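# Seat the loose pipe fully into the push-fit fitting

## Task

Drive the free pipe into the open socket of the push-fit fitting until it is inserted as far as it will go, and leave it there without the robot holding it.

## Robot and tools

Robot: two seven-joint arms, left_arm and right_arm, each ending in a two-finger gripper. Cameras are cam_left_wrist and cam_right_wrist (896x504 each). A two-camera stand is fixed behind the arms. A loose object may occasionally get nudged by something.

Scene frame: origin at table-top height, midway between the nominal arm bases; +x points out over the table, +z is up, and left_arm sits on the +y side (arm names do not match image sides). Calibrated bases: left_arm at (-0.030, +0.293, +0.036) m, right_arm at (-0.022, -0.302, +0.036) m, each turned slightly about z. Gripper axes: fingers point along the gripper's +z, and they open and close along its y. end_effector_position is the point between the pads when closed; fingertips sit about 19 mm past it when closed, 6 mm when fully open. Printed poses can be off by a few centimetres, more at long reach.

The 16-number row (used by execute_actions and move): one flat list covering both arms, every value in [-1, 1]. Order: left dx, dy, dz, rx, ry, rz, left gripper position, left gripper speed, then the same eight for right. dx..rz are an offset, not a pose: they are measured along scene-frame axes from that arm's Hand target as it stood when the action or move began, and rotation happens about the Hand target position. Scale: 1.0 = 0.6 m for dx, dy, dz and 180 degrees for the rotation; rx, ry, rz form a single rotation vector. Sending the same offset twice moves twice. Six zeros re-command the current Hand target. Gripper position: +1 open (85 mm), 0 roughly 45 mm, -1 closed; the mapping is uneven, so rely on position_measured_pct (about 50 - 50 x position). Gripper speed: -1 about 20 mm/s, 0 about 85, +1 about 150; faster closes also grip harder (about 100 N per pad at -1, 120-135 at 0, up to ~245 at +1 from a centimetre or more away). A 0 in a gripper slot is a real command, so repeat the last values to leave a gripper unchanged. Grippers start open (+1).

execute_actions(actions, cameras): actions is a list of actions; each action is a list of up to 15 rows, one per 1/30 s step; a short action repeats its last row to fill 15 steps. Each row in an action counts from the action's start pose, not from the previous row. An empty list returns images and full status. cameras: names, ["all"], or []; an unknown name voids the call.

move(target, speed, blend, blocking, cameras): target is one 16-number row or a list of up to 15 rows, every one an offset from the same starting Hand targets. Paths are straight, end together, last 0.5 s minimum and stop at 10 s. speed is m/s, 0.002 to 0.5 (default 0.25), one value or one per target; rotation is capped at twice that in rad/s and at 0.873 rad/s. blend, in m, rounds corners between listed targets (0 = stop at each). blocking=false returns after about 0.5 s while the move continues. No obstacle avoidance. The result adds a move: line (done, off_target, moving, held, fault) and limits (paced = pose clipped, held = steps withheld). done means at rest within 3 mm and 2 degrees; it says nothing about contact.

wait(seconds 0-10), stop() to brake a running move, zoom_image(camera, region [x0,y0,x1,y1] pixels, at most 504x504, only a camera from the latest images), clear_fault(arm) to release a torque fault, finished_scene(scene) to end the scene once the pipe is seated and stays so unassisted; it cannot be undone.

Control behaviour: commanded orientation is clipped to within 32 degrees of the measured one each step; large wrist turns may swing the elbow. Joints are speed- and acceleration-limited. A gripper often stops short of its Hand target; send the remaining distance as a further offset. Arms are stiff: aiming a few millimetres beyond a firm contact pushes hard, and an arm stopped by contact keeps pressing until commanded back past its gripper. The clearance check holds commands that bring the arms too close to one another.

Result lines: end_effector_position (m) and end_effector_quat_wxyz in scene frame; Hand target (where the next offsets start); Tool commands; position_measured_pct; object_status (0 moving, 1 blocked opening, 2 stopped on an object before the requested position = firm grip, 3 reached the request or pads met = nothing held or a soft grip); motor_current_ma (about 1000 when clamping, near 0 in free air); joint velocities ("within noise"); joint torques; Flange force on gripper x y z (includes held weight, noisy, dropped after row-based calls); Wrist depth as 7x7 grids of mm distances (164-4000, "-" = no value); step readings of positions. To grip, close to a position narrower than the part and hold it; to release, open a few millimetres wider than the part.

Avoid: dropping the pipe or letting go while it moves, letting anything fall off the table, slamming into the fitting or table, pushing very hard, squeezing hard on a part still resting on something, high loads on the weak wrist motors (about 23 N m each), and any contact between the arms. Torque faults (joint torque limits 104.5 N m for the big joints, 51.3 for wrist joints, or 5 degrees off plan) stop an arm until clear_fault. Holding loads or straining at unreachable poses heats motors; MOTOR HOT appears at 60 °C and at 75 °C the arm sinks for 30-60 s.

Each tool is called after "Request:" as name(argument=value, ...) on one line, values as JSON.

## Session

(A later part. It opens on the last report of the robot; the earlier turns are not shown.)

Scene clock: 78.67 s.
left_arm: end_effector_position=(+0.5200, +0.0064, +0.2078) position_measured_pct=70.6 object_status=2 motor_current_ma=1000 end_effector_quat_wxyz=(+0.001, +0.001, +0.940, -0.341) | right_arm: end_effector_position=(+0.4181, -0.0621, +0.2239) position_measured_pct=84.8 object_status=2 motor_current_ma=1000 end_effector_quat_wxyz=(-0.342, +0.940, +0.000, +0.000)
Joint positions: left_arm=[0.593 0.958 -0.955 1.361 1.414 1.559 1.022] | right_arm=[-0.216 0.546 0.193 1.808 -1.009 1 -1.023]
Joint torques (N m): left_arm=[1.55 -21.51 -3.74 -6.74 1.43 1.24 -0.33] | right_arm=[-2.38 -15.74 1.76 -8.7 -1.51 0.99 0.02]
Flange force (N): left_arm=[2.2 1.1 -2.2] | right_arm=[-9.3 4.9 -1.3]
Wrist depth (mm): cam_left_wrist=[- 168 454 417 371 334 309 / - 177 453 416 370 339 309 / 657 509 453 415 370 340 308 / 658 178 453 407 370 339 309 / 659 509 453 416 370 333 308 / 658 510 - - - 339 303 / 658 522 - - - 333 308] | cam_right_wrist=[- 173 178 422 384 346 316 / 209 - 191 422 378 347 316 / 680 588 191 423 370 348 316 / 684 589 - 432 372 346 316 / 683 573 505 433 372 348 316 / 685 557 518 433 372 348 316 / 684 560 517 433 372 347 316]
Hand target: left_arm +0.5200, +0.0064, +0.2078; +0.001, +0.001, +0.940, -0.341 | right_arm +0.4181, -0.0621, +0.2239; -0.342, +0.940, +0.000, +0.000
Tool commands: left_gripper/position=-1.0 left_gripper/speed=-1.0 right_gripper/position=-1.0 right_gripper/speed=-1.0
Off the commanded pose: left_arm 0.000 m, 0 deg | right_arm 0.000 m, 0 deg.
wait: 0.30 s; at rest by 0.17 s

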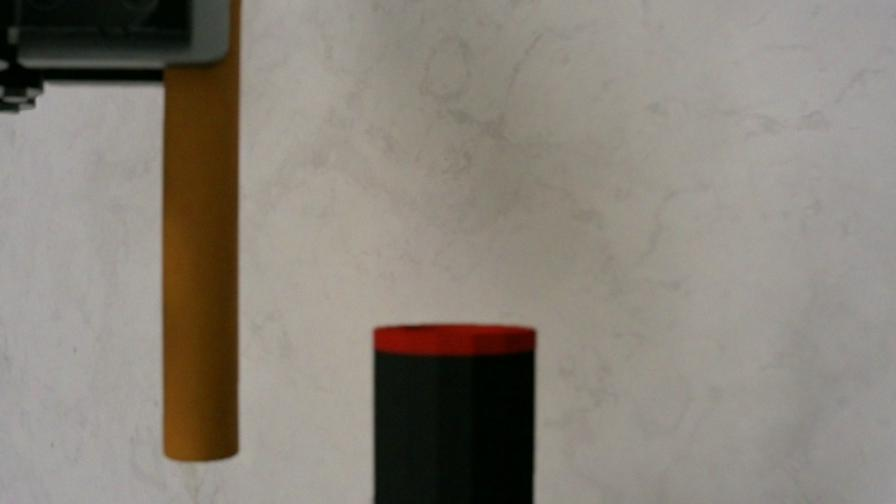

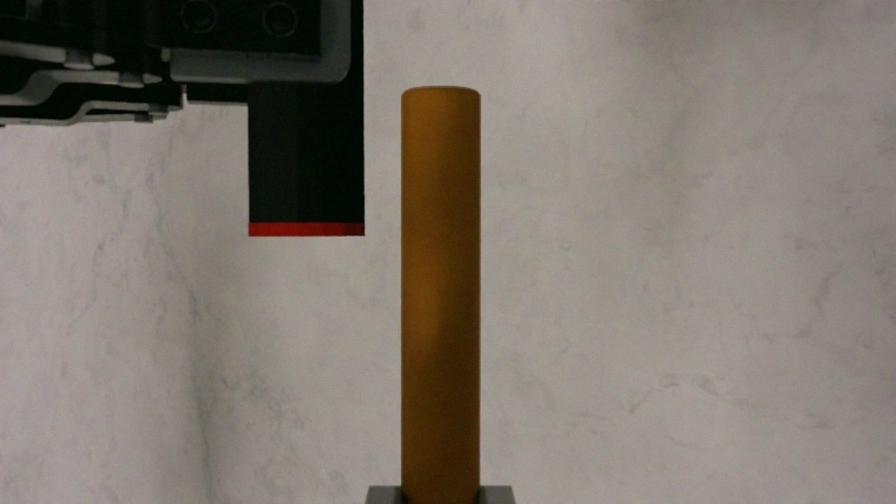

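Request:
move(target=[[0, 0, 0, 0, 0, 0, -1.0, -1.0, -0.0668, 0, 0, 0, 0, 0, -1.0, -1.0], [0, 0, 0, 0, 0, 0, -1.0, -1.0, -0.0668, 0.0872, -0.0240, 0, -0.00232, 0.00277, -1.0, -1.0]], speed=0.08)

Request:
wait(seconds=0.3, cameras=["all"])

Request:
zoom_image(camera="cam_left_wrist", region=[340, 180, 580, 400])

Request:
zoom_image(camera="cam_right_wrist", region=[340, 0, 540, 180])

Scene clock: 82.10 s.
left_arm: end_effector_position=(+0.5200, +0.0064, +0.2078) position_measured_pct=70.6 object_status=2 motor_current_ma=1000 end_effector_quat_wxyz=(+0.001, +0.001, +0.940, -0.341) | right_arm: end_effector_position=(+0.3780, -0.0098, +0.2095) position_measured_pct=84.8 object_status=2 motor_current_ma=1000 end_effector_quat_wxyz=(-0.342, +0.940, +0.006, +0.001)
Joint positions: left_arm=[0.593 0.958 -0.955 1.361 1.414 1.559 1.022] | right_arm=[-0.319 0.515 0.134 1.927 -1.102 0.849 -1.003]
Joint torques (N m): left_arm=[1.55 -21.58 -3.8 -6.76 1.4 1.24 -0.29] | right_arm=[-2.28 -14.87 1.47 -8.26 -1.34 0.87 0.11]
Flange force (N): left_arm=[2.2 1.3 -2.0] | right_arm=[-8.2 5.2 -2.4]
Wrist depth (mm): cam_left_wrist=[641 537 486 408 357 334 308 / 618 538 485 408 364 340 308 / 641 524 486 407 363 339 309 / 637 536 485 406 364 339 308 / 637 536 463 415 370 334 308 / 636 535 - - - 339 304 / 638 535 - - - 333 308] | cam_right_wrist=[653 548 - 407 356 334 303 / 655 551 472 415 363 334 304 / 656 548 494 415 358 334 304 / 652 548 497 416 358 334 304 / 653 548 495 415 357 334 303 / 653 536 494 416 356 333 304 / 651 547 495 415 357 334 304]
Hand target: left_arm +0.5200, +0.0064, +0.2078; +0.001, +0.001, +0.940, -0.341 | right_arm +0.3780, -0.0098, +0.2094; -0.342, +0.940, +0.006, +0.001
Off the commanded pose: left_arm 0.000 m, 0 deg | right_arm 0.000 m, 0 deg.
move: done

Scene clock: 82.40 s.
left_arm: end_effector_position=(+0.5200, +0.0064, +0.2078) position_measured_pct=70.6 object_status=2 motor_current_ma=1000 end_effector_quat_wxyz=(+0.001, +0.001, +0.940, -0.341) | right_arm: end_effector_position=(+0.3780, -0.0098, +0.2095) position_measured_pct=84.8 object_status=2 motor_current_ma=1000 end_effector_quat_wxyz=(-0.342, +0.940, +0.006, +0.001)
Joint positions: left_arm=[0.593 0.958 -0.955 1.361 1.414 1.559 1.022] | right_arm=[-0.319 0.515 0.134 1.927 -1.102 0.849 -1.003]
Joint torques (N m): left_arm=[1.57 -21.53 -3.74 -6.77 1.41 1.22 -0.3] | right_arm=[-2.49 -15 1.48 -8.36 -1.3 0.98 0.07]
Flange force (N): left_arm=[2.3 1.3 -2.2] | right_arm=[-8.6 6.1 -1.9]
Wrist depth (mm): cam_left_wrist=[641 539 485 409 357 335 309 / 620 538 486 409 364 339 308 / 641 522 486 408 364 340 309 / 637 538 484 408 364 339 308 / 638 537 464 416 369 333 309 / 636 536 - - - 339 304 / 635 535 - - - 333 308] | cam_right_wrist=[652 549 - 407 356 334 304 / 651 548 472 414 363 333 304 / 653 549 492 416 357 333 304 / 655 550 495 415 356 333 304 / 655 547 494 415 357 334 304 / 653 534 495 414 356 333 304 / 653 550 496 415 357 333 304]
Hand target: left_arm +0.5200, +0.0064, +0.2078; +0.001, +0.001, +0.940, -0.341 | right_arm +0.3780, -0.0098, +0.2095; -0.342, +0.940, +0.006, +0.001
Tool commands: left_gripper/position=-1.0 left_gripper/speed=-1.0 right_gripper/position=-1.0 right_gripper/speed=-1.0
Off the commanded pose: left_arm 0.000 m, 0 deg | right_arm 0.000 m, 0 deg.
wait: 0.30 s; at rest by 0.17 s

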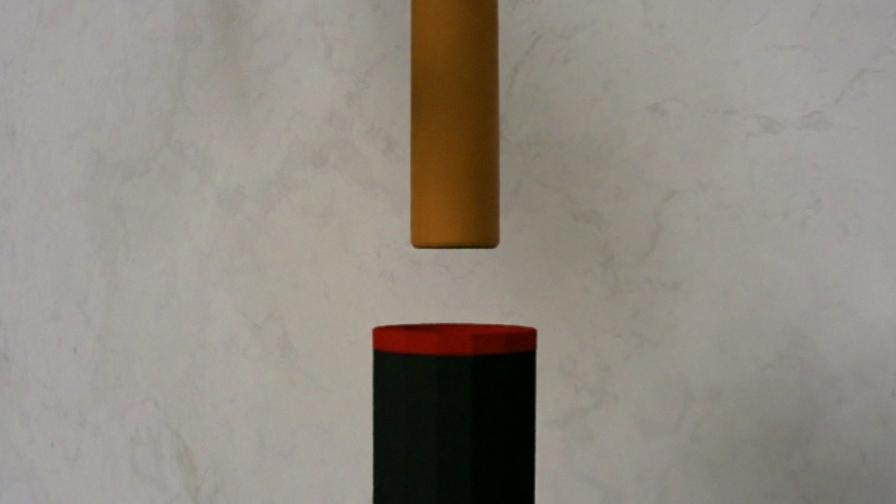

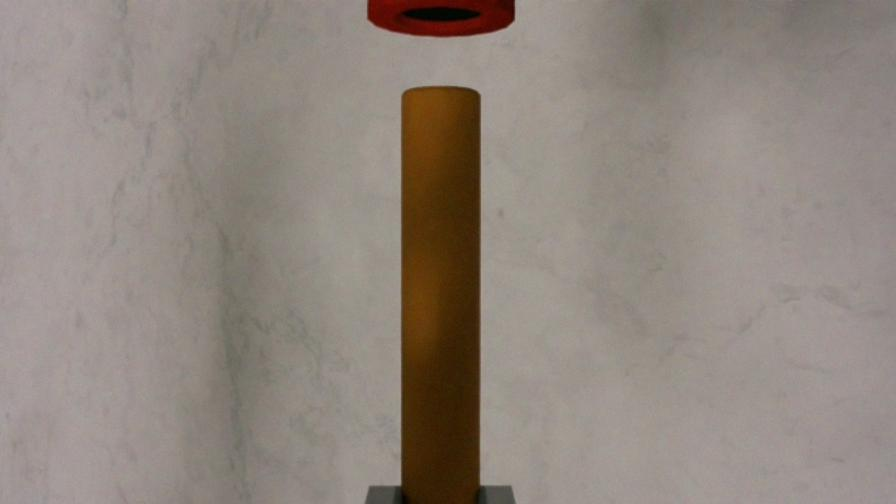

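Scaled by 2.100 from the camera's 896x504 image, which has a finer 1280x720 frame.

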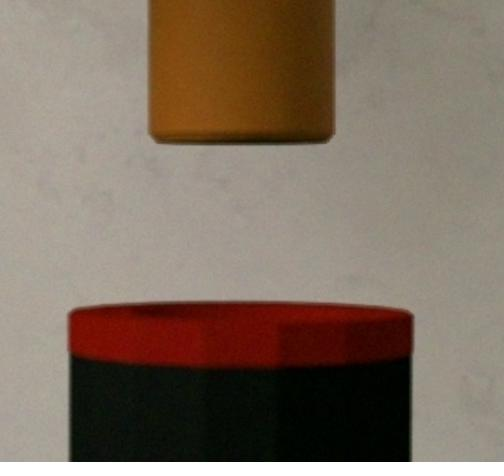

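Scaled by 2.520 from the camera's 896x504 image, which has a finer 1280x720 frame.

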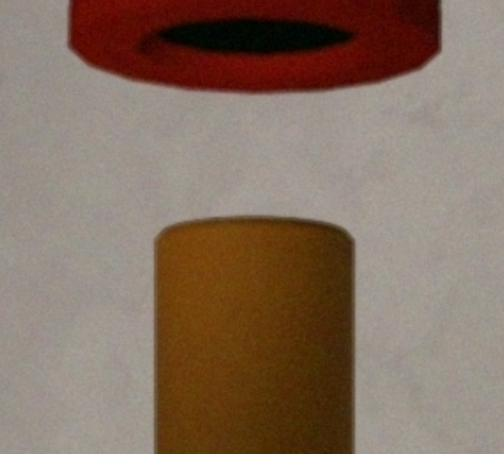

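Request:
move(target=[0, 0, 0, 0, 0, 0, -1.0, -1.0, 0.015, 0.00013, 0.00011, 0, 0, 0, -1.0, -1.0], speed=0.03)

Request:
wait(seconds=0.3, cameras=["all"])

Request:
zoom_image(camera="cam_left_wrist", region=[340, 220, 580, 440])

Request:
zoom_image(camera="cam_right_wrist", region=[340, 0, 540, 180])

Scene clock: 83.63 s.
left_arm: end_effector_position=(+0.5200, +0.0064, +0.2078) position_measured_pct=70.6 object_status=2 motor_current_ma=1000 end_effector_quat_wxyz=(+0.001, +0.001, +0.940, -0.341) | right_arm: end_effector_position=(+0.3870, -0.0097, +0.2095) position_measured_pct=84.8 object_status=2 motor_current_ma=1000 end_effector_quat_wxyz=(-0.342, +0.940, +0.006, +0.001)
Joint positions: left_arm=[0.593 0.958 -0.955 1.361 1.414 1.559 1.022] | right_arm=[-0.316 0.53 0.139 1.898 -1.092 0.862 -1.015]
Joint torques (N m): left_arm=[1.58 -21.58 -3.8 -6.73 1.39 1.27 -0.29] | right_arm=[-2.45 -15.25 1.45 -8.44 -1.39 0.88 0.03]
Flange force (N): left_arm=[2.1 1.3 -2.0] | right_arm=[-8.6 6.0 -2.3]
Wrist depth (mm): cam_left_wrist=[639 538 486 409 358 334 309 / 619 537 486 408 363 340 309 / 638 523 486 409 364 339 309 / 638 537 485 407 364 339 308 / 638 537 474 407 363 334 308 / 635 535 - - - 339 303 / 636 533 - - - 334 308] | cam_right_wrist=[654 549 - - 357 334 304 / 655 549 - 406 357 334 304 / 656 548 496 415 356 334 304 / 655 547 495 415 357 334 304 / 652 549 494 415 357 334 304 / 650 532 496 416 356 333 304 / 655 549 496 415 358 334 304]
Hand target: left_arm +0.5200, +0.0064, +0.2078; +0.001, +0.001, +0.940, -0.341 | right_arm +0.3870, -0.0097, +0.2095; -0.342, +0.940, +0.006, +0.001
Off the commanded pose: left_arm 0.000 m, 0 deg | right_arm 0.000 m, 0 deg.
move: done

Scene clock: 83.93 s.
left_arm: end_effector_position=(+0.5200, +0.0064, +0.2078) position_measured_pct=70.6 object_status=2 motor_current_ma=1000 end_effector_quat_wxyz=(+0.001, +0.001, +0.940, -0.341) | right_arm: end_effector_position=(+0.3870, -0.0097, +0.2095) position_measured_pct=84.8 object_status=2 motor_current_ma=1000 end_effector_quat_wxyz=(-0.342, +0.940, +0.006, +0.001)
Joint positions: left_arm=[0.593 0.958 -0.955 1.361 1.414 1.559 1.022] | right_arm=[-0.316 0.53 0.139 1.898 -1.092 0.862 -1.015]
Joint torques (N m): left_arm=[1.5 -21.52 -3.75 -6.77 1.39 1.22 -0.31] | right_arm=[-2.46 -15.29 1.43 -8.45 -1.4 0.92 0.09]
Flange force (N): left_arm=[2.4 1.2 -2.1] | right_arm=[-8.5 5.8 -2.3]
Wrist depth (mm): cam_left_wrist=[638 536 486 408 358 334 309 / 620 538 486 409 364 340 309 / 640 523 486 408 364 339 308 / 639 537 485 407 363 339 308 / 637 536 473 408 364 334 308 / 637 535 - - - 339 304 / 637 535 - - - 334 308] | cam_right_wrist=[656 548 - - 357 334 304 / 654 547 - 407 357 334 304 / 658 548 496 415 358 333 304 / 657 548 494 416 357 333 304 / 654 547 496 415 357 334 304 / 653 534 496 415 357 334 304 / 653 549 495 416 358 334 304]
Hand target: left_arm +0.5200, +0.0064, +0.2078; +0.001, +0.001, +0.940, -0.341 | right_arm +0.3870, -0.0097, +0.2095; -0.342, +0.940, +0.006, +0.001
Tool commands: left_gripper/position=-1.0 left_gripper/speed=-1.0 right_gripper/position=-1.0 right_gripper/speed=-1.0
Off the commanded pose: left_arm 0.000 m, 0 deg | right_arm 0.000 m, 0 deg.
wait: 0.30 s; at rest by 0.17 s

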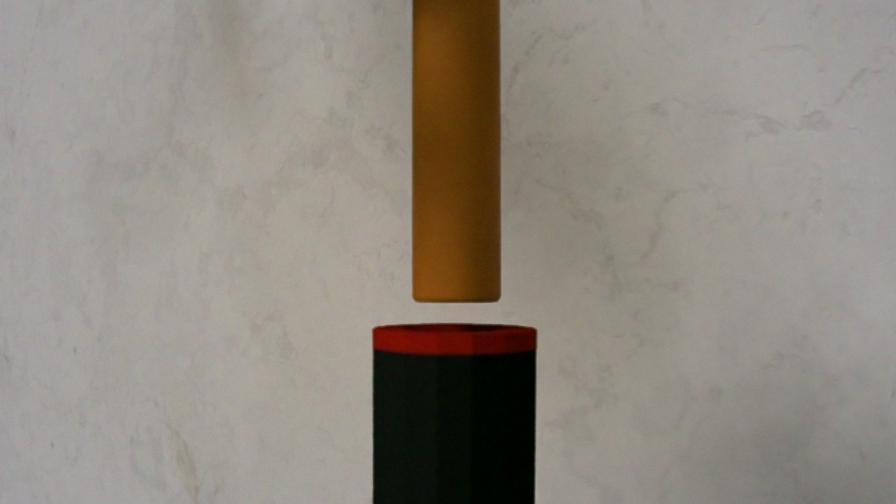

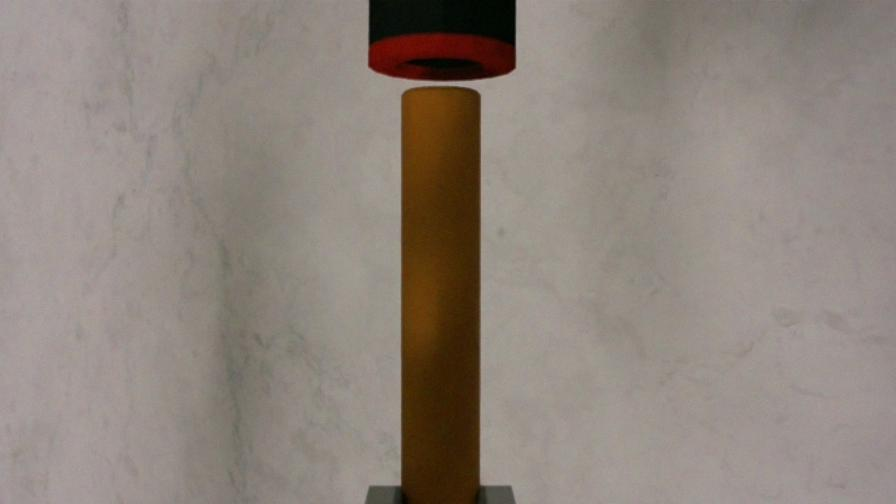

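Scaled by 2.100 from the camera's 896x504 image, which has a finer 1280x720 frame.

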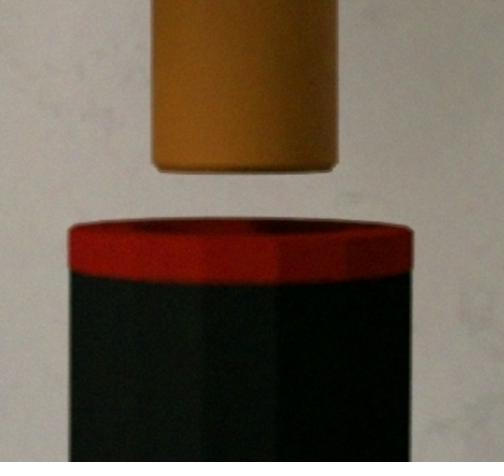

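Scaled by 2.520 from the camera's 896x504 image, which has a finer 1280x720 frame.

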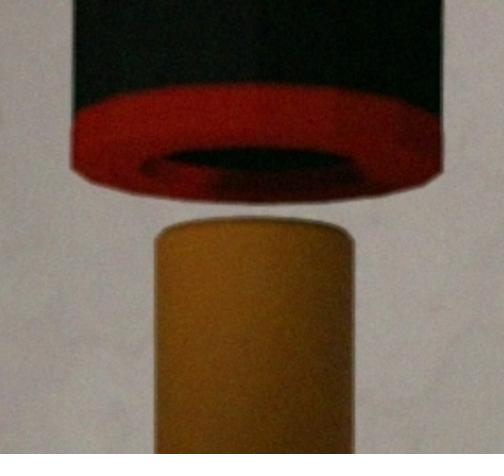

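Request:
zoom_image(camera="cam_left_wrist", region=[400, 0, 515, 60])

Request:
zoom_image(camera="cam_left_wrist", region=[400, 230, 515, 290])

Request:
zoom_image(camera="cam_right_wrist", region=[355, 0, 530, 90])

Scaled by 4.383 from the camera's 896x504 image, which has a finer 1280x720 frame.

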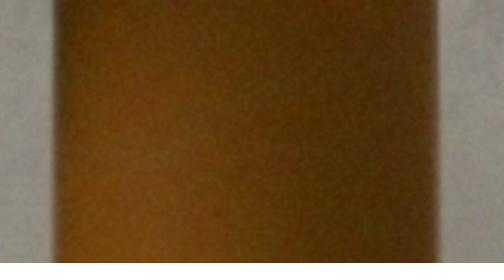

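Scaled by 4.383 from the camera's 896x504 image, which has a finer 1280x720 frame.

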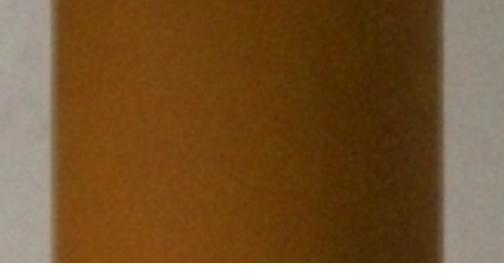

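Scaled by 2.880 from the camera's 896x504 image, which has a finer 1280x720 frame.

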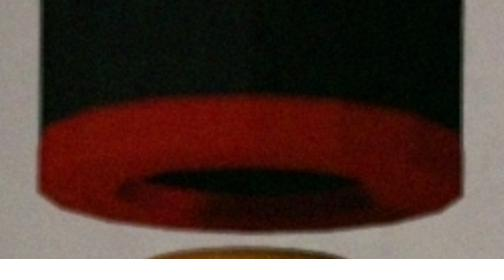

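Request:
move(target=[0, 0, 0, 0, 0, 0, -1.0, -1.0, -0.0002, 0.00036, -0.00061, 0, -0.00162, -0.00193, -1.0, -1.0], speed=0.02)

Request:
wait(seconds=0.3, cameras=["all"])

Request:
zoom_image(camera="cam_left_wrist", region=[350, 220, 560, 400])

Request:
zoom_image(camera="cam_right_wrist", region=[350, 0, 540, 160])

Scene clock: 86.73 s.
left_arm: end_effector_position=(+0.5200, +0.0064, +0.2078) position_measured_pct=70.6 object_status=2 motor_current_ma=1000 end_effector_quat_wxyz=(+0.001, +0.001, +0.940, -0.341) | right_arm: end_effector_position=(+0.3869, -0.0095, +0.2092) position_measured_pct=84.8 object_status=2 motor_current_ma=1000 end_effector_quat_wxyz=(-0.342, +0.940, +0.004, +0.005)
Joint positions: left_arm=[0.593 0.958 -0.955 1.361 1.414 1.559 1.022] | right_arm=[-0.317 0.527 0.137 1.907 -1.101 0.851 -1.009]
Joint torques (N m): left_arm=[1.58 -21.53 -3.79 -6.76 1.38 1.23 -0.29] | right_arm=[-2.42 -15.25 1.49 -8.36 -1.4 0.94 0.07]
Flange force (N): left_arm=[2.2 1.3 -2.1] | right_arm=[-8.3 5.8 -2.2]
Wrist depth (mm): cam_left_wrist=[639 538 486 409 358 334 309 / 619 539 485 408 364 339 309 / 638 522 486 408 364 339 308 / 637 536 485 407 365 339 308 / 639 537 474 407 364 333 308 / 637 537 - - - 339 304 / 638 538 - - - 333 308] | cam_right_wrist=[653 546 - - 357 333 303 / 652 548 - 405 356 333 303 / 653 548 495 413 356 334 304 / 655 548 496 413 355 334 303 / 651 548 493 415 356 333 304 / 655 533 494 415 357 333 303 / 650 548 494 414 356 334 303]
Hand target: left_arm +0.5200, +0.0064, +0.2078; +0.001, +0.001, +0.940, -0.341 | right_arm +0.3868, -0.0095, +0.2092; -0.342, +0.940, +0.004, +0.005
Off the commanded pose: left_arm 0.000 m, 0 deg | right_arm 0.000 m, 0 deg.
move: done

Scene clock: 87.03 s.
left_arm: end_effector_position=(+0.5200, +0.0064, +0.2078) position_measured_pct=70.6 object_status=2 motor_current_ma=1000 end_effector_quat_wxyz=(+0.001, +0.001, +0.940, -0.341) | right_arm: end_effector_position=(+0.3869, -0.0095, +0.2092) position_measured_pct=84.8 object_status=2 motor_current_ma=1000 end_effector_quat_wxyz=(-0.342, +0.940, +0.004, +0.005)
Joint positions: left_arm=[0.593 0.958 -0.955 1.361 1.414 1.559 1.022] | right_arm=[-0.317 0.526 0.137 1.907 -1.101 0.851 -1.009]
Joint torques (N m): left_arm=[1.56 -21.54 -3.74 -6.82 1.47 1.24 -0.3] | right_arm=[-2.43 -15.25 1.54 -8.36 -1.35 0.91 0.04]
Flange force (N): left_arm=[2.6 1.3 -2.2] | right_arm=[-8.4 6.0 -2.0]
Wrist depth (mm): cam_left_wrist=[639 539 486 409 358 334 309 / 619 537 486 408 364 339 308 / 639 524 485 408 364 339 308 / 639 536 485 407 363 339 308 / 636 535 473 408 363 333 308 / 636 536 - - - 339 304 / 634 536 - - - 334 308] | cam_right_wrist=[651 550 - - 358 333 303 / 652 549 - 407 356 333 304 / 653 548 494 415 357 333 304 / 652 547 495 414 356 334 304 / 653 548 495 414 356 333 304 / 652 534 494 414 357 333 304 / 651 546 494 414 356 333 304]
Hand target: left_arm +0.5200, +0.0064, +0.2078; +0.001, +0.001, +0.940, -0.341 | right_arm +0.3869, -0.0095, +0.2092; -0.342, +0.940, +0.004, +0.005
Tool commands: left_gripper/position=-1.0 left_gripper/speed=-1.0 right_gripper/position=-1.0 right_gripper/speed=-1.0
Off the commanded pose: left_arm 0.000 m, 0 deg | right_arm 0.000 m, 0 deg.
wait: 0.30 s; at rest by 0.17 s

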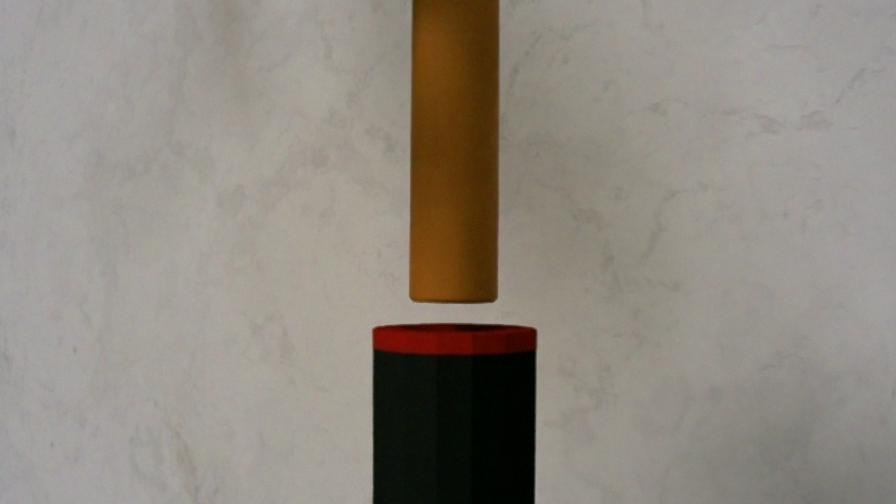

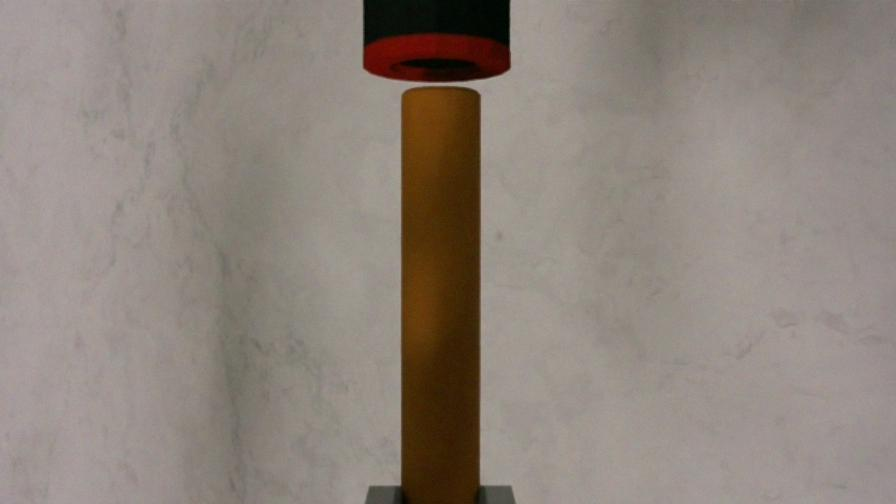

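Scaled by 2.400 from the camera's 896x504 image, which has a finer 1280x720 frame.

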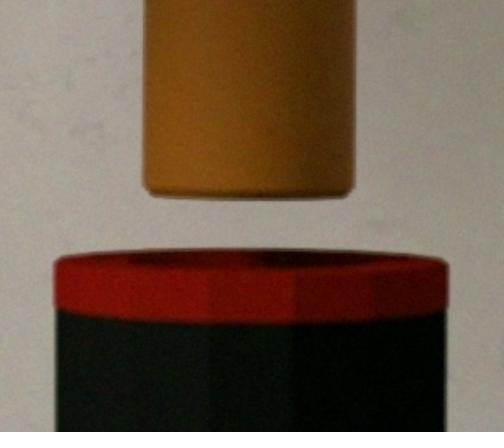

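Scaled by 2.653 from the camera's 896x504 image, which has a finer 1280x720 frame.

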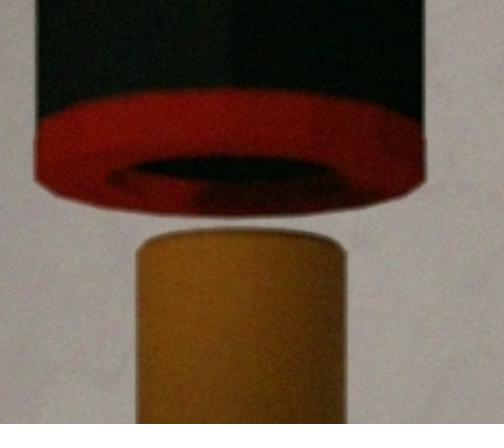

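Request:
move(target=[0, 0, 0, 0, 0, 0, -1.0, -1.0, 0.0, 0.00098, 0.00054, 0, 0, 0, -1.0, -1.0], speed=0.02)

Request:
wait(seconds=0.3, cameras=["all"])

Request:
zoom_image(camera="cam_left_wrist", region=[350, 220, 560, 400])

Request:
zoom_image(camera="cam_right_wrist", region=[350, 0, 540, 160])

Scene clock: 88.40 s.
left_arm: end_effector_position=(+0.5200, +0.0064, +0.2078) position_measured_pct=70.6 object_status=2 motor_current_ma=1000 end_effector_quat_wxyz=(+0.001, +0.001, +0.940, -0.341) | right_arm: end_effector_position=(+0.3868, -0.0089, +0.2095) position_measured_pct=84.8 object_status=2 motor_current_ma=1000 end_effector_quat_wxyz=(-0.342, +0.940, +0.004, +0.005)
Joint positions: left_arm=[0.593 0.958 -0.955 1.361 1.414 1.559 1.022] | right_arm=[-0.319 0.526 0.137 1.906 -1.1 0.851 -1.011]
Joint torques (N m): left_arm=[1.51 -21.56 -3.8 -6.73 1.42 1.22 -0.27] | right_arm=[-2.48 -15.18 1.59 -8.46 -1.33 0.93 0.04]
Flange force (N): left_arm=[2.3 1.3 -2.1] | right_arm=[-8.8 6.1 -2.0]
Wrist depth (mm): cam_left_wrist=[639 537 486 408 358 335 308 / 619 539 486 408 364 339 309 / 638 523 485 408 364 340 308 / 636 536 485 407 364 339 308 / 637 536 474 408 363 334 308 / 638 533 - - - 339 303 / 634 536 - - - 333 308] | cam_right_wrist=[653 549 - - 357 334 304 / 652 548 - 407 357 334 304 / 653 549 496 414 357 334 304 / 657 548 495 416 357 334 304 / 655 549 497 415 357 334 304 / 655 535 496 415 357 334 304 / 651 546 496 415 357 333 303]
Hand target: left_arm +0.5200, +0.0064, +0.2078; +0.001, +0.001, +0.940, -0.341 | right_arm +0.3869, -0.0089, +0.2095; -0.342, +0.940, +0.004, +0.005
Off the commanded pose: left_arm 0.000 m, 0 deg | right_arm 0.000 m, 0 deg.
move: done

Scene clock: 88.70 s.
left_arm: end_effector_position=(+0.5200, +0.0064, +0.2078) position_measured_pct=70.6 object_status=2 motor_current_ma=1000 end_effector_quat_wxyz=(+0.001, +0.001, +0.940, -0.341) | right_arm: end_effector_position=(+0.3868, -0.0089, +0.2095) position_measured_pct=84.8 object_status=2 motor_current_ma=1000 end_effector_quat_wxyz=(-0.342, +0.940, +0.004, +0.005)
Joint positions: left_arm=[0.593 0.958 -0.955 1.361 1.414 1.559 1.022] | right_arm=[-0.319 0.526 0.137 1.906 -1.1 0.851 -1.011]
Joint torques (N m): left_arm=[1.51 -21.54 -3.78 -6.79 1.43 1.24 -0.32] | right_arm=[-2.42 -15.17 1.53 -8.4 -1.34 0.93 0.06]
Flange force (N): left_arm=[2.5 1.2 -2.1] | right_arm=[-8.6 5.9 -2.1]
Wrist depth (mm): cam_left_wrist=[642 538 486 408 358 334 309 / 619 536 486 408 364 339 308 / 639 523 486 408 364 339 308 / 636 536 485 407 363 340 308 / 638 536 474 408 363 333 308 / 636 535 - - - 339 303 / 636 536 - - - 333 308] | cam_right_wrist=[654 549 - - 357 335 304 / 654 551 - 408 357 334 304 / 653 547 496 415 357 334 303 / 652 550 494 415 357 334 303 / 654 548 496 416 358 334 304 / 654 536 496 414 357 333 304 / 654 549 495 413 357 334 304]
Hand target: left_arm +0.5200, +0.0064, +0.2078; +0.001, +0.001, +0.940, -0.341 | right_arm +0.3869, -0.0089, +0.2095; -0.342, +0.940, +0.004, +0.005
Tool commands: left_gripper/position=-1.0 left_gripper/speed=-1.0 right_gripper/position=-1.0 right_gripper/speed=-1.0
Off the commanded pose: left_arm 0.000 m, 0 deg | right_arm 0.000 m, 0 deg.
wait: 0.30 s; at rest by 0.17 s

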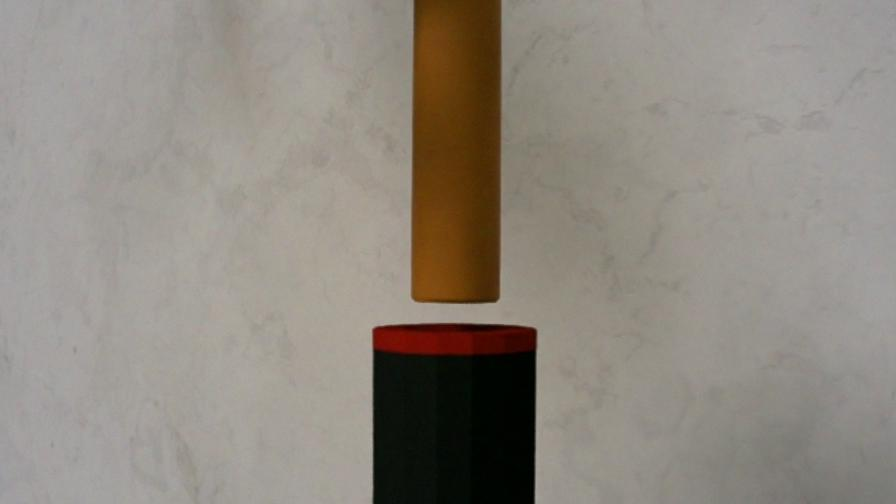

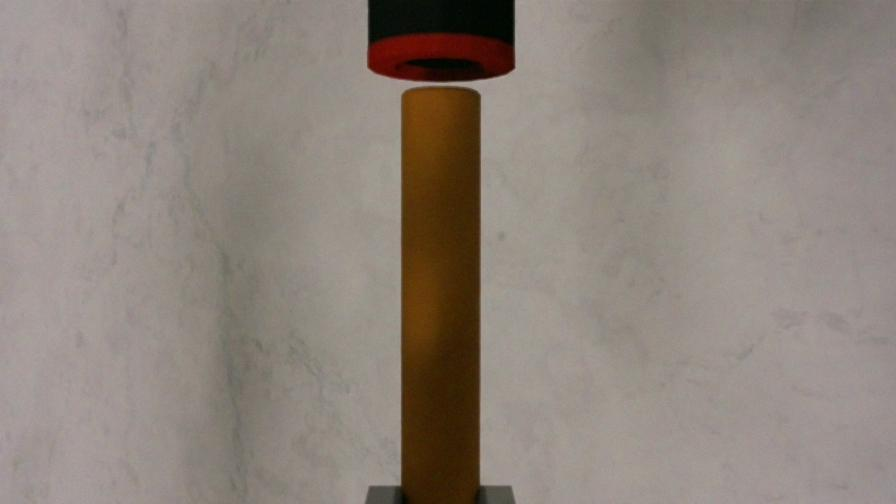

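Scaled by 2.400 from the camera's 896x504 image, which has a finer 1280x720 frame.

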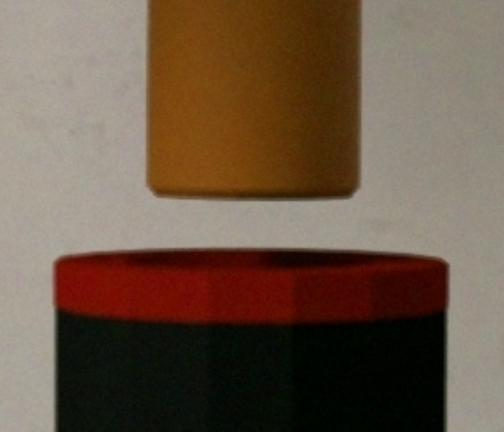

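Scaled by 2.653 from the camera's 896x504 image, which has a finer 1280x720 frame.

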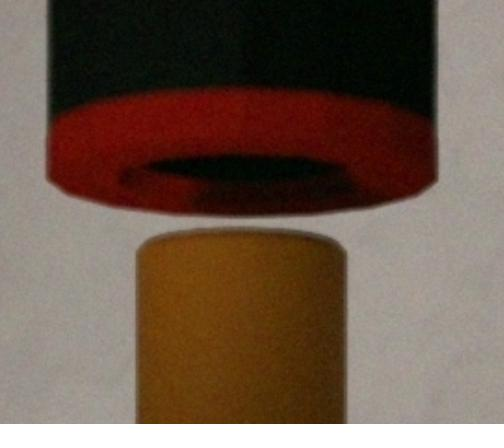

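Request:
move(target=[0, 0, 0, 0, 0, 0, -1.0, -1.0, 0.00667, -0.00016, 0.00011, 0, 0, 0, -1.0, -1.0], speed=0.01)

Request:
wait(seconds=0.3, cameras=["all"])

Request:
zoom_image(camera="cam_left_wrist", region=[350, 220, 560, 400])

Request:
zoom_image(camera="cam_right_wrist", region=[350, 0, 540, 160])

Scene clock: 89.87 s.
left_arm: end_effector_position=(+0.5200, +0.0064, +0.2078) position_measured_pct=70.6 object_status=2 motor_current_ma=1000 end_effector_quat_wxyz=(+0.001, +0.001, +0.940, -0.341) | right_arm: end_effector_position=(+0.3908, -0.0090, +0.2095) position_measured_pct=84.8 object_status=2 motor_current_ma=1000 end_effector_quat_wxyz=(-0.342, +0.940, +0.004, +0.005)
Joint positions: left_arm=[0.593 0.958 -0.955 1.361 1.414 1.559 1.022] | right_arm=[-0.317 0.533 0.14 1.893 -1.096 0.857 -1.016]
Joint torques (N m): left_arm=[1.53 -21.54 -3.73 -6.73 1.44 1.24 -0.3] | right_arm=[-2.31 -15.44 1.56 -8.66 -1.34 0.96 0]
Flange force (N): left_arm=[2.2 1.2 -2.1] | right_arm=[-9.4 6.2 -1.6]
Wrist depth (mm): cam_left_wrist=[639 537 487 408 - 334 309 / 618 538 486 408 - 340 309 / 637 523 485 407 - 340 309 / 639 536 486 408 358 340 308 / 636 536 485 407 363 334 308 / 639 535 - - - 339 303 / 638 536 - - - 333 308] | cam_right_wrist=[637 536 - - 357 334 304 / 656 551 - 407 357 334 304 / 654 549 498 417 358 333 304 / 655 550 496 415 357 333 304 / 651 549 496 415 358 334 304 / 652 535 496 415 357 334 303 / 656 547 494 415 357 333 303]
Hand target: left_arm +0.5200, +0.0064, +0.2078; +0.001, +0.001, +0.940, -0.341 | right_arm +0.3909, -0.0090, +0.2095; -0.342, +0.940, +0.004, +0.005
Off the commanded pose: left_arm 0.000 m, 0 deg | right_arm 0.000 m, 0 deg.
move: done

Scene clock: 90.17 s.
left_arm: end_effector_position=(+0.5200, +0.0064, +0.2078) position_measured_pct=70.6 object_status=2 motor_current_ma=1000 end_effector_quat_wxyz=(+0.001, +0.001, +0.940, -0.341) | right_arm: end_effector_position=(+0.3909, -0.0090, +0.2096) position_measured_pct=84.8 object_status=2 motor_current_ma=1000 end_effector_quat_wxyz=(-0.342, +0.940, +0.004, +0.005)
Joint positions: left_arm=[0.593 0.958 -0.955 1.361 1.414 1.559 1.022] | right_arm=[-0.317 0.533 0.14 1.893 -1.096 0.857 -1.017]
Joint torques (N m): left_arm=[1.57 -21.47 -3.74 -6.7 1.4 1.21 -0.31] | right_arm=[-2.42 -15.33 1.5 -8.54 -1.33 0.9 0.05]
Flange force (N): left_arm=[2.1 1.1 -2.3] | right_arm=[-9.0 6.0 -2.1]
Wrist depth (mm): cam_left_wrist=[639 525 486 409 - 334 309 / 621 536 486 409 - 340 309 / 639 523 485 408 - 339 309 / 641 537 485 408 357 339 308 / 637 535 484 407 363 334 308 / 638 535 - - - 339 304 / 638 536 - - - 333 308] | cam_right_wrist=[634 535 - - 359 333 305 / 657 549 - 408 357 334 305 / 655 550 496 417 357 334 304 / 653 550 495 415 357 333 304 / 655 550 494 415 357 334 304 / 655 534 494 415 357 333 304 / 653 547 495 414 357 333 303]
Hand target: left_arm +0.5200, +0.0064, +0.2078; +0.001, +0.001, +0.940, -0.341 | right_arm +0.3909, -0.0090, +0.2096; -0.342, +0.940, +0.004, +0.005
Tool commands: left_gripper/position=-1.0 left_gripper/speed=-1.0 right_gripper/position=-1.0 right_gripper/speed=-1.0
Off the commanded pose: left_arm 0.000 m, 0 deg | right_arm 0.000 m, 0 deg.
wait: 0.30 s; at rest by 0.17 s

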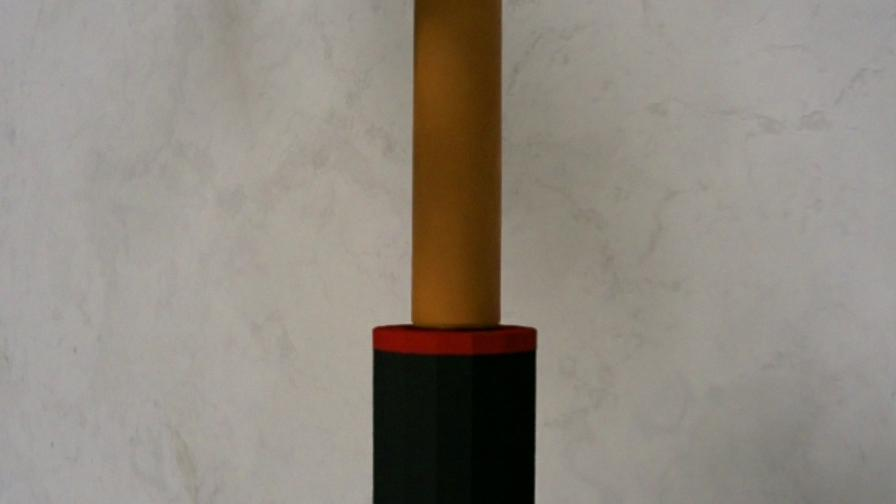

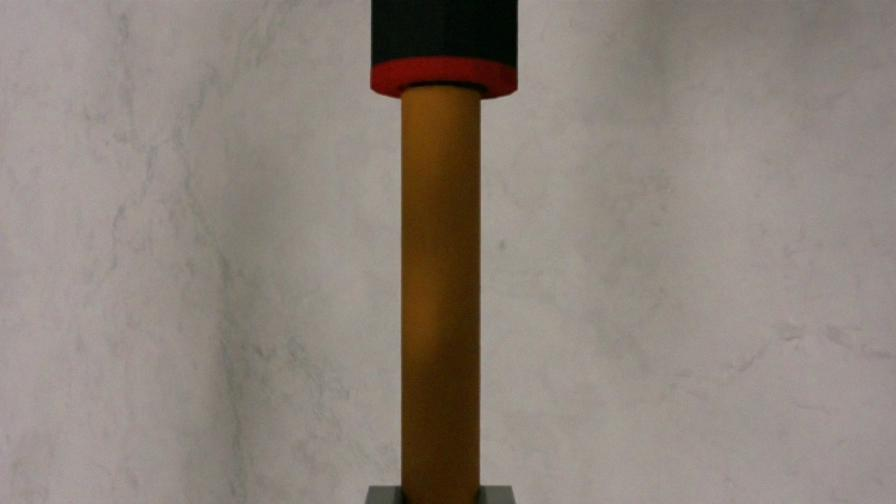

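Scaled by 2.400 from the camera's 896x504 image, which has a finer 1280x720 frame.

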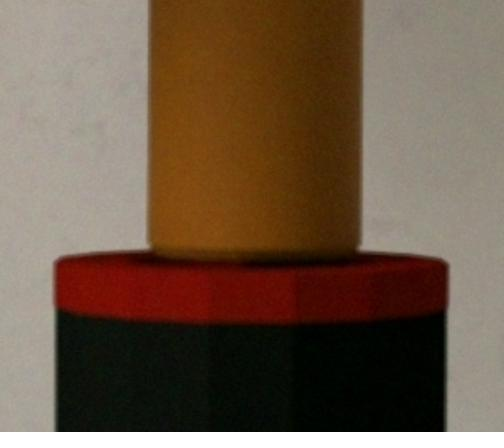

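Scaled by 2.653 from the camera's 896x504 image, which has a finer 1280x720 frame.

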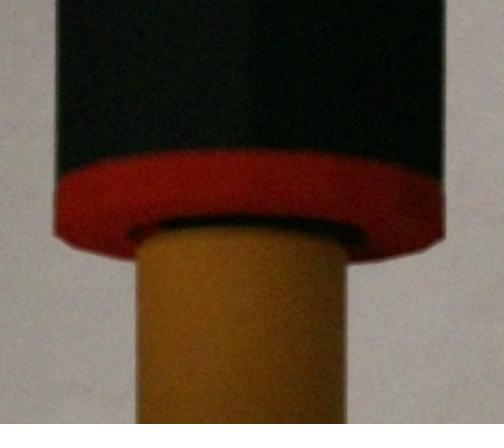

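Request:
move(target=[0, 0, 0, 0, 0, 0, -1.0, -1.0, 0.0, -0.00085, -0.00041, 0, 0, 0, -1.0, -1.0], speed=0.02)

Request:
wait(seconds=0.3, cameras=["all"])

Request:
zoom_image(camera="cam_left_wrist", region=[350, 220, 560, 400])

Request:
zoom_image(camera="cam_right_wrist", region=[350, 0, 540, 160])

Scene clock: 91.47 s.
left_arm: end_effector_position=(+0.5200, +0.0064, +0.2078) position_measured_pct=70.6 object_status=2 motor_current_ma=1000 end_effector_quat_wxyz=(+0.001, +0.001, +0.940, -0.341) | right_arm: end_effector_position=(+0.3909, -0.0095, +0.2093) position_measured_pct=84.8 object_status=2 motor_current_ma=1000 end_effector_quat_wxyz=(-0.342, +0.940, +0.004, +0.005)
Joint positions: left_arm=[0.593 0.958 -0.955 1.361 1.414 1.559 1.022] | right_arm=[-0.316 0.533 0.14 1.894 -1.096 0.857 -1.015]
Joint torques (N m): left_arm=[1.49 -21.53 -3.8 -6.78 1.42 1.28 -0.29] | right_arm=[-2.48 -15.27 1.56 -8.53 -1.37 0.91 0.02]
Flange force (N): left_arm=[2.5 1.2 -2.0] | right_arm=[-9.0 6.1 -2.2]
Wrist depth (mm): cam_left_wrist=[640 525 485 408 358 334 309 / 620 537 487 408 364 340 309 / 640 524 485 408 364 339 308 / 639 536 486 408 364 339 308 / 636 536 485 408 363 333 308 / 636 536 - - - 339 303 / 634 534 - - - 333 308] | cam_right_wrist=[633 536 - - 357 334 304 / 655 548 - 414 357 333 304 / 656 547 496 414 357 334 304 / 653 548 495 414 357 333 304 / 655 548 497 414 357 333 304 / 649 536 494 415 356 334 304 / 653 549 493 414 357 332 303]
Hand target: left_arm +0.5200, +0.0064, +0.2078; +0.001, +0.001, +0.940, -0.341 | right_arm +0.3909, -0.0095, +0.2093; -0.342, +0.940, +0.004, +0.005
Off the commanded pose: left_arm 0.000 m, 0 deg | right_arm 0.000 m, 0 deg.
move: done

Scene clock: 91.77 s.
left_arm: end_effector_position=(+0.5200, +0.0064, +0.2078) position_measured_pct=70.6 object_status=2 motor_current_ma=1000 end_effector_quat_wxyz=(+0.001, +0.001, +0.940, -0.341) | right_arm: end_effector_position=(+0.3909, -0.0095, +0.2093) position_measured_pct=84.8 object_status=2 motor_current_ma=1000 end_effector_quat_wxyz=(-0.342, +0.940, +0.004, +0.005)
Joint positions: left_arm=[0.593 0.958 -0.955 1.361 1.414 1.559 1.022] | right_arm=[-0.316 0.533 0.14 1.894 -1.096 0.857 -1.015]
Joint torques (N m): left_arm=[1.51 -21.52 -3.78 -6.7 1.39 1.23 -0.3] | right_arm=[-2.38 -15.35 1.51 -8.5 -1.35 0.92 0.02]
Flange force (N): left_arm=[2.1 1.2 -2.1] | right_arm=[-8.9 6.0 -2.1]
Wrist depth (mm): cam_left_wrist=[638 524 485 409 358 334 309 / 620 537 486 408 363 339 308 / 639 523 486 408 363 339 309 / 639 536 485 408 364 339 308 / 638 537 485 406 364 334 308 / 636 536 - - - 339 303 / 637 534 - - - 333 308] | cam_right_wrist=[638 536 - - 358 334 304 / 655 547 - 415 357 334 304 / 655 548 497 415 356 333 303 / 655 551 494 415 356 334 304 / 651 547 495 414 357 334 304 / 654 533 495 415 357 334 304 / 650 548 494 415 357 333 304]
Hand target: left_arm +0.5200, +0.0064, +0.2078; +0.001, +0.001, +0.940, -0.341 | right_arm +0.3909, -0.0095, +0.2093; -0.342, +0.940, +0.004, +0.005
Tool commands: left_gripper/position=-1.0 left_gripper/speed=-1.0 right_gripper/position=-1.0 right_gripper/speed=-1.0
Off the commanded pose: left_arm 0.000 m, 0 deg | right_arm 0.000 m, 0 deg.
wait: 0.30 s; at rest by 0.17 s

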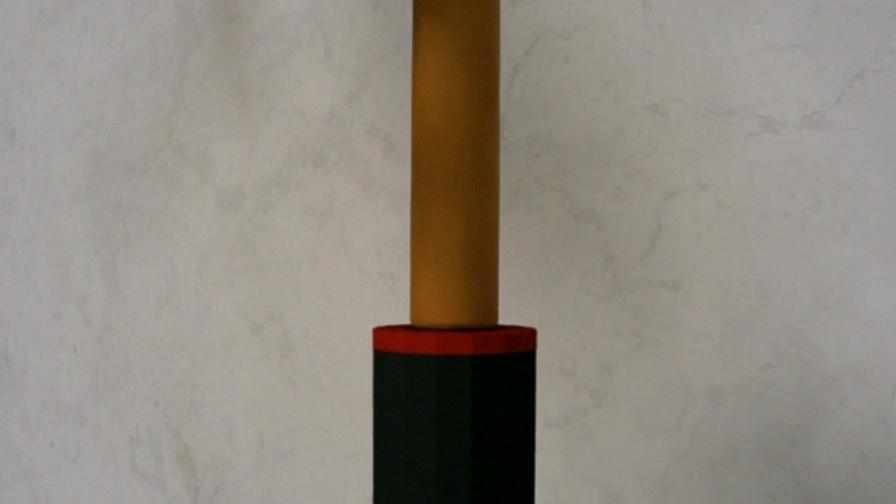

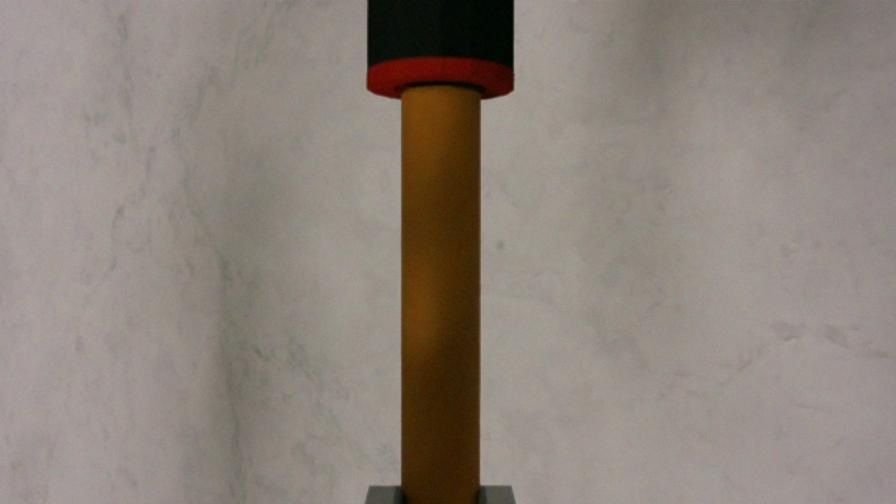

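Scaled by 2.400 from the camera's 896x504 image, which has a finer 1280x720 frame.

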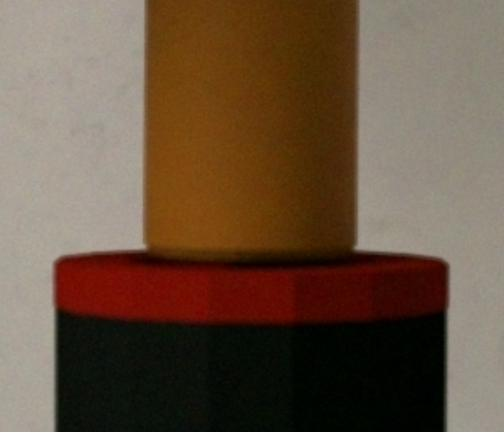

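Scaled by 2.653 from the camera's 896x504 image, which has a finer 1280x720 frame.

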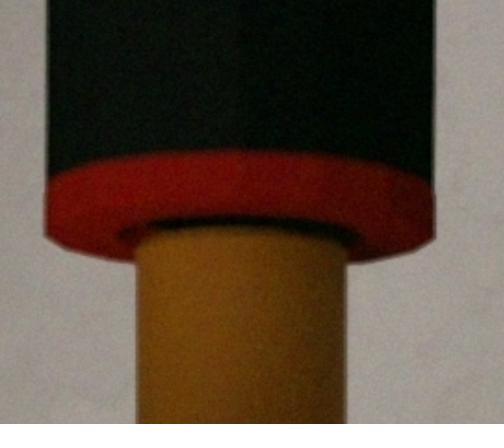

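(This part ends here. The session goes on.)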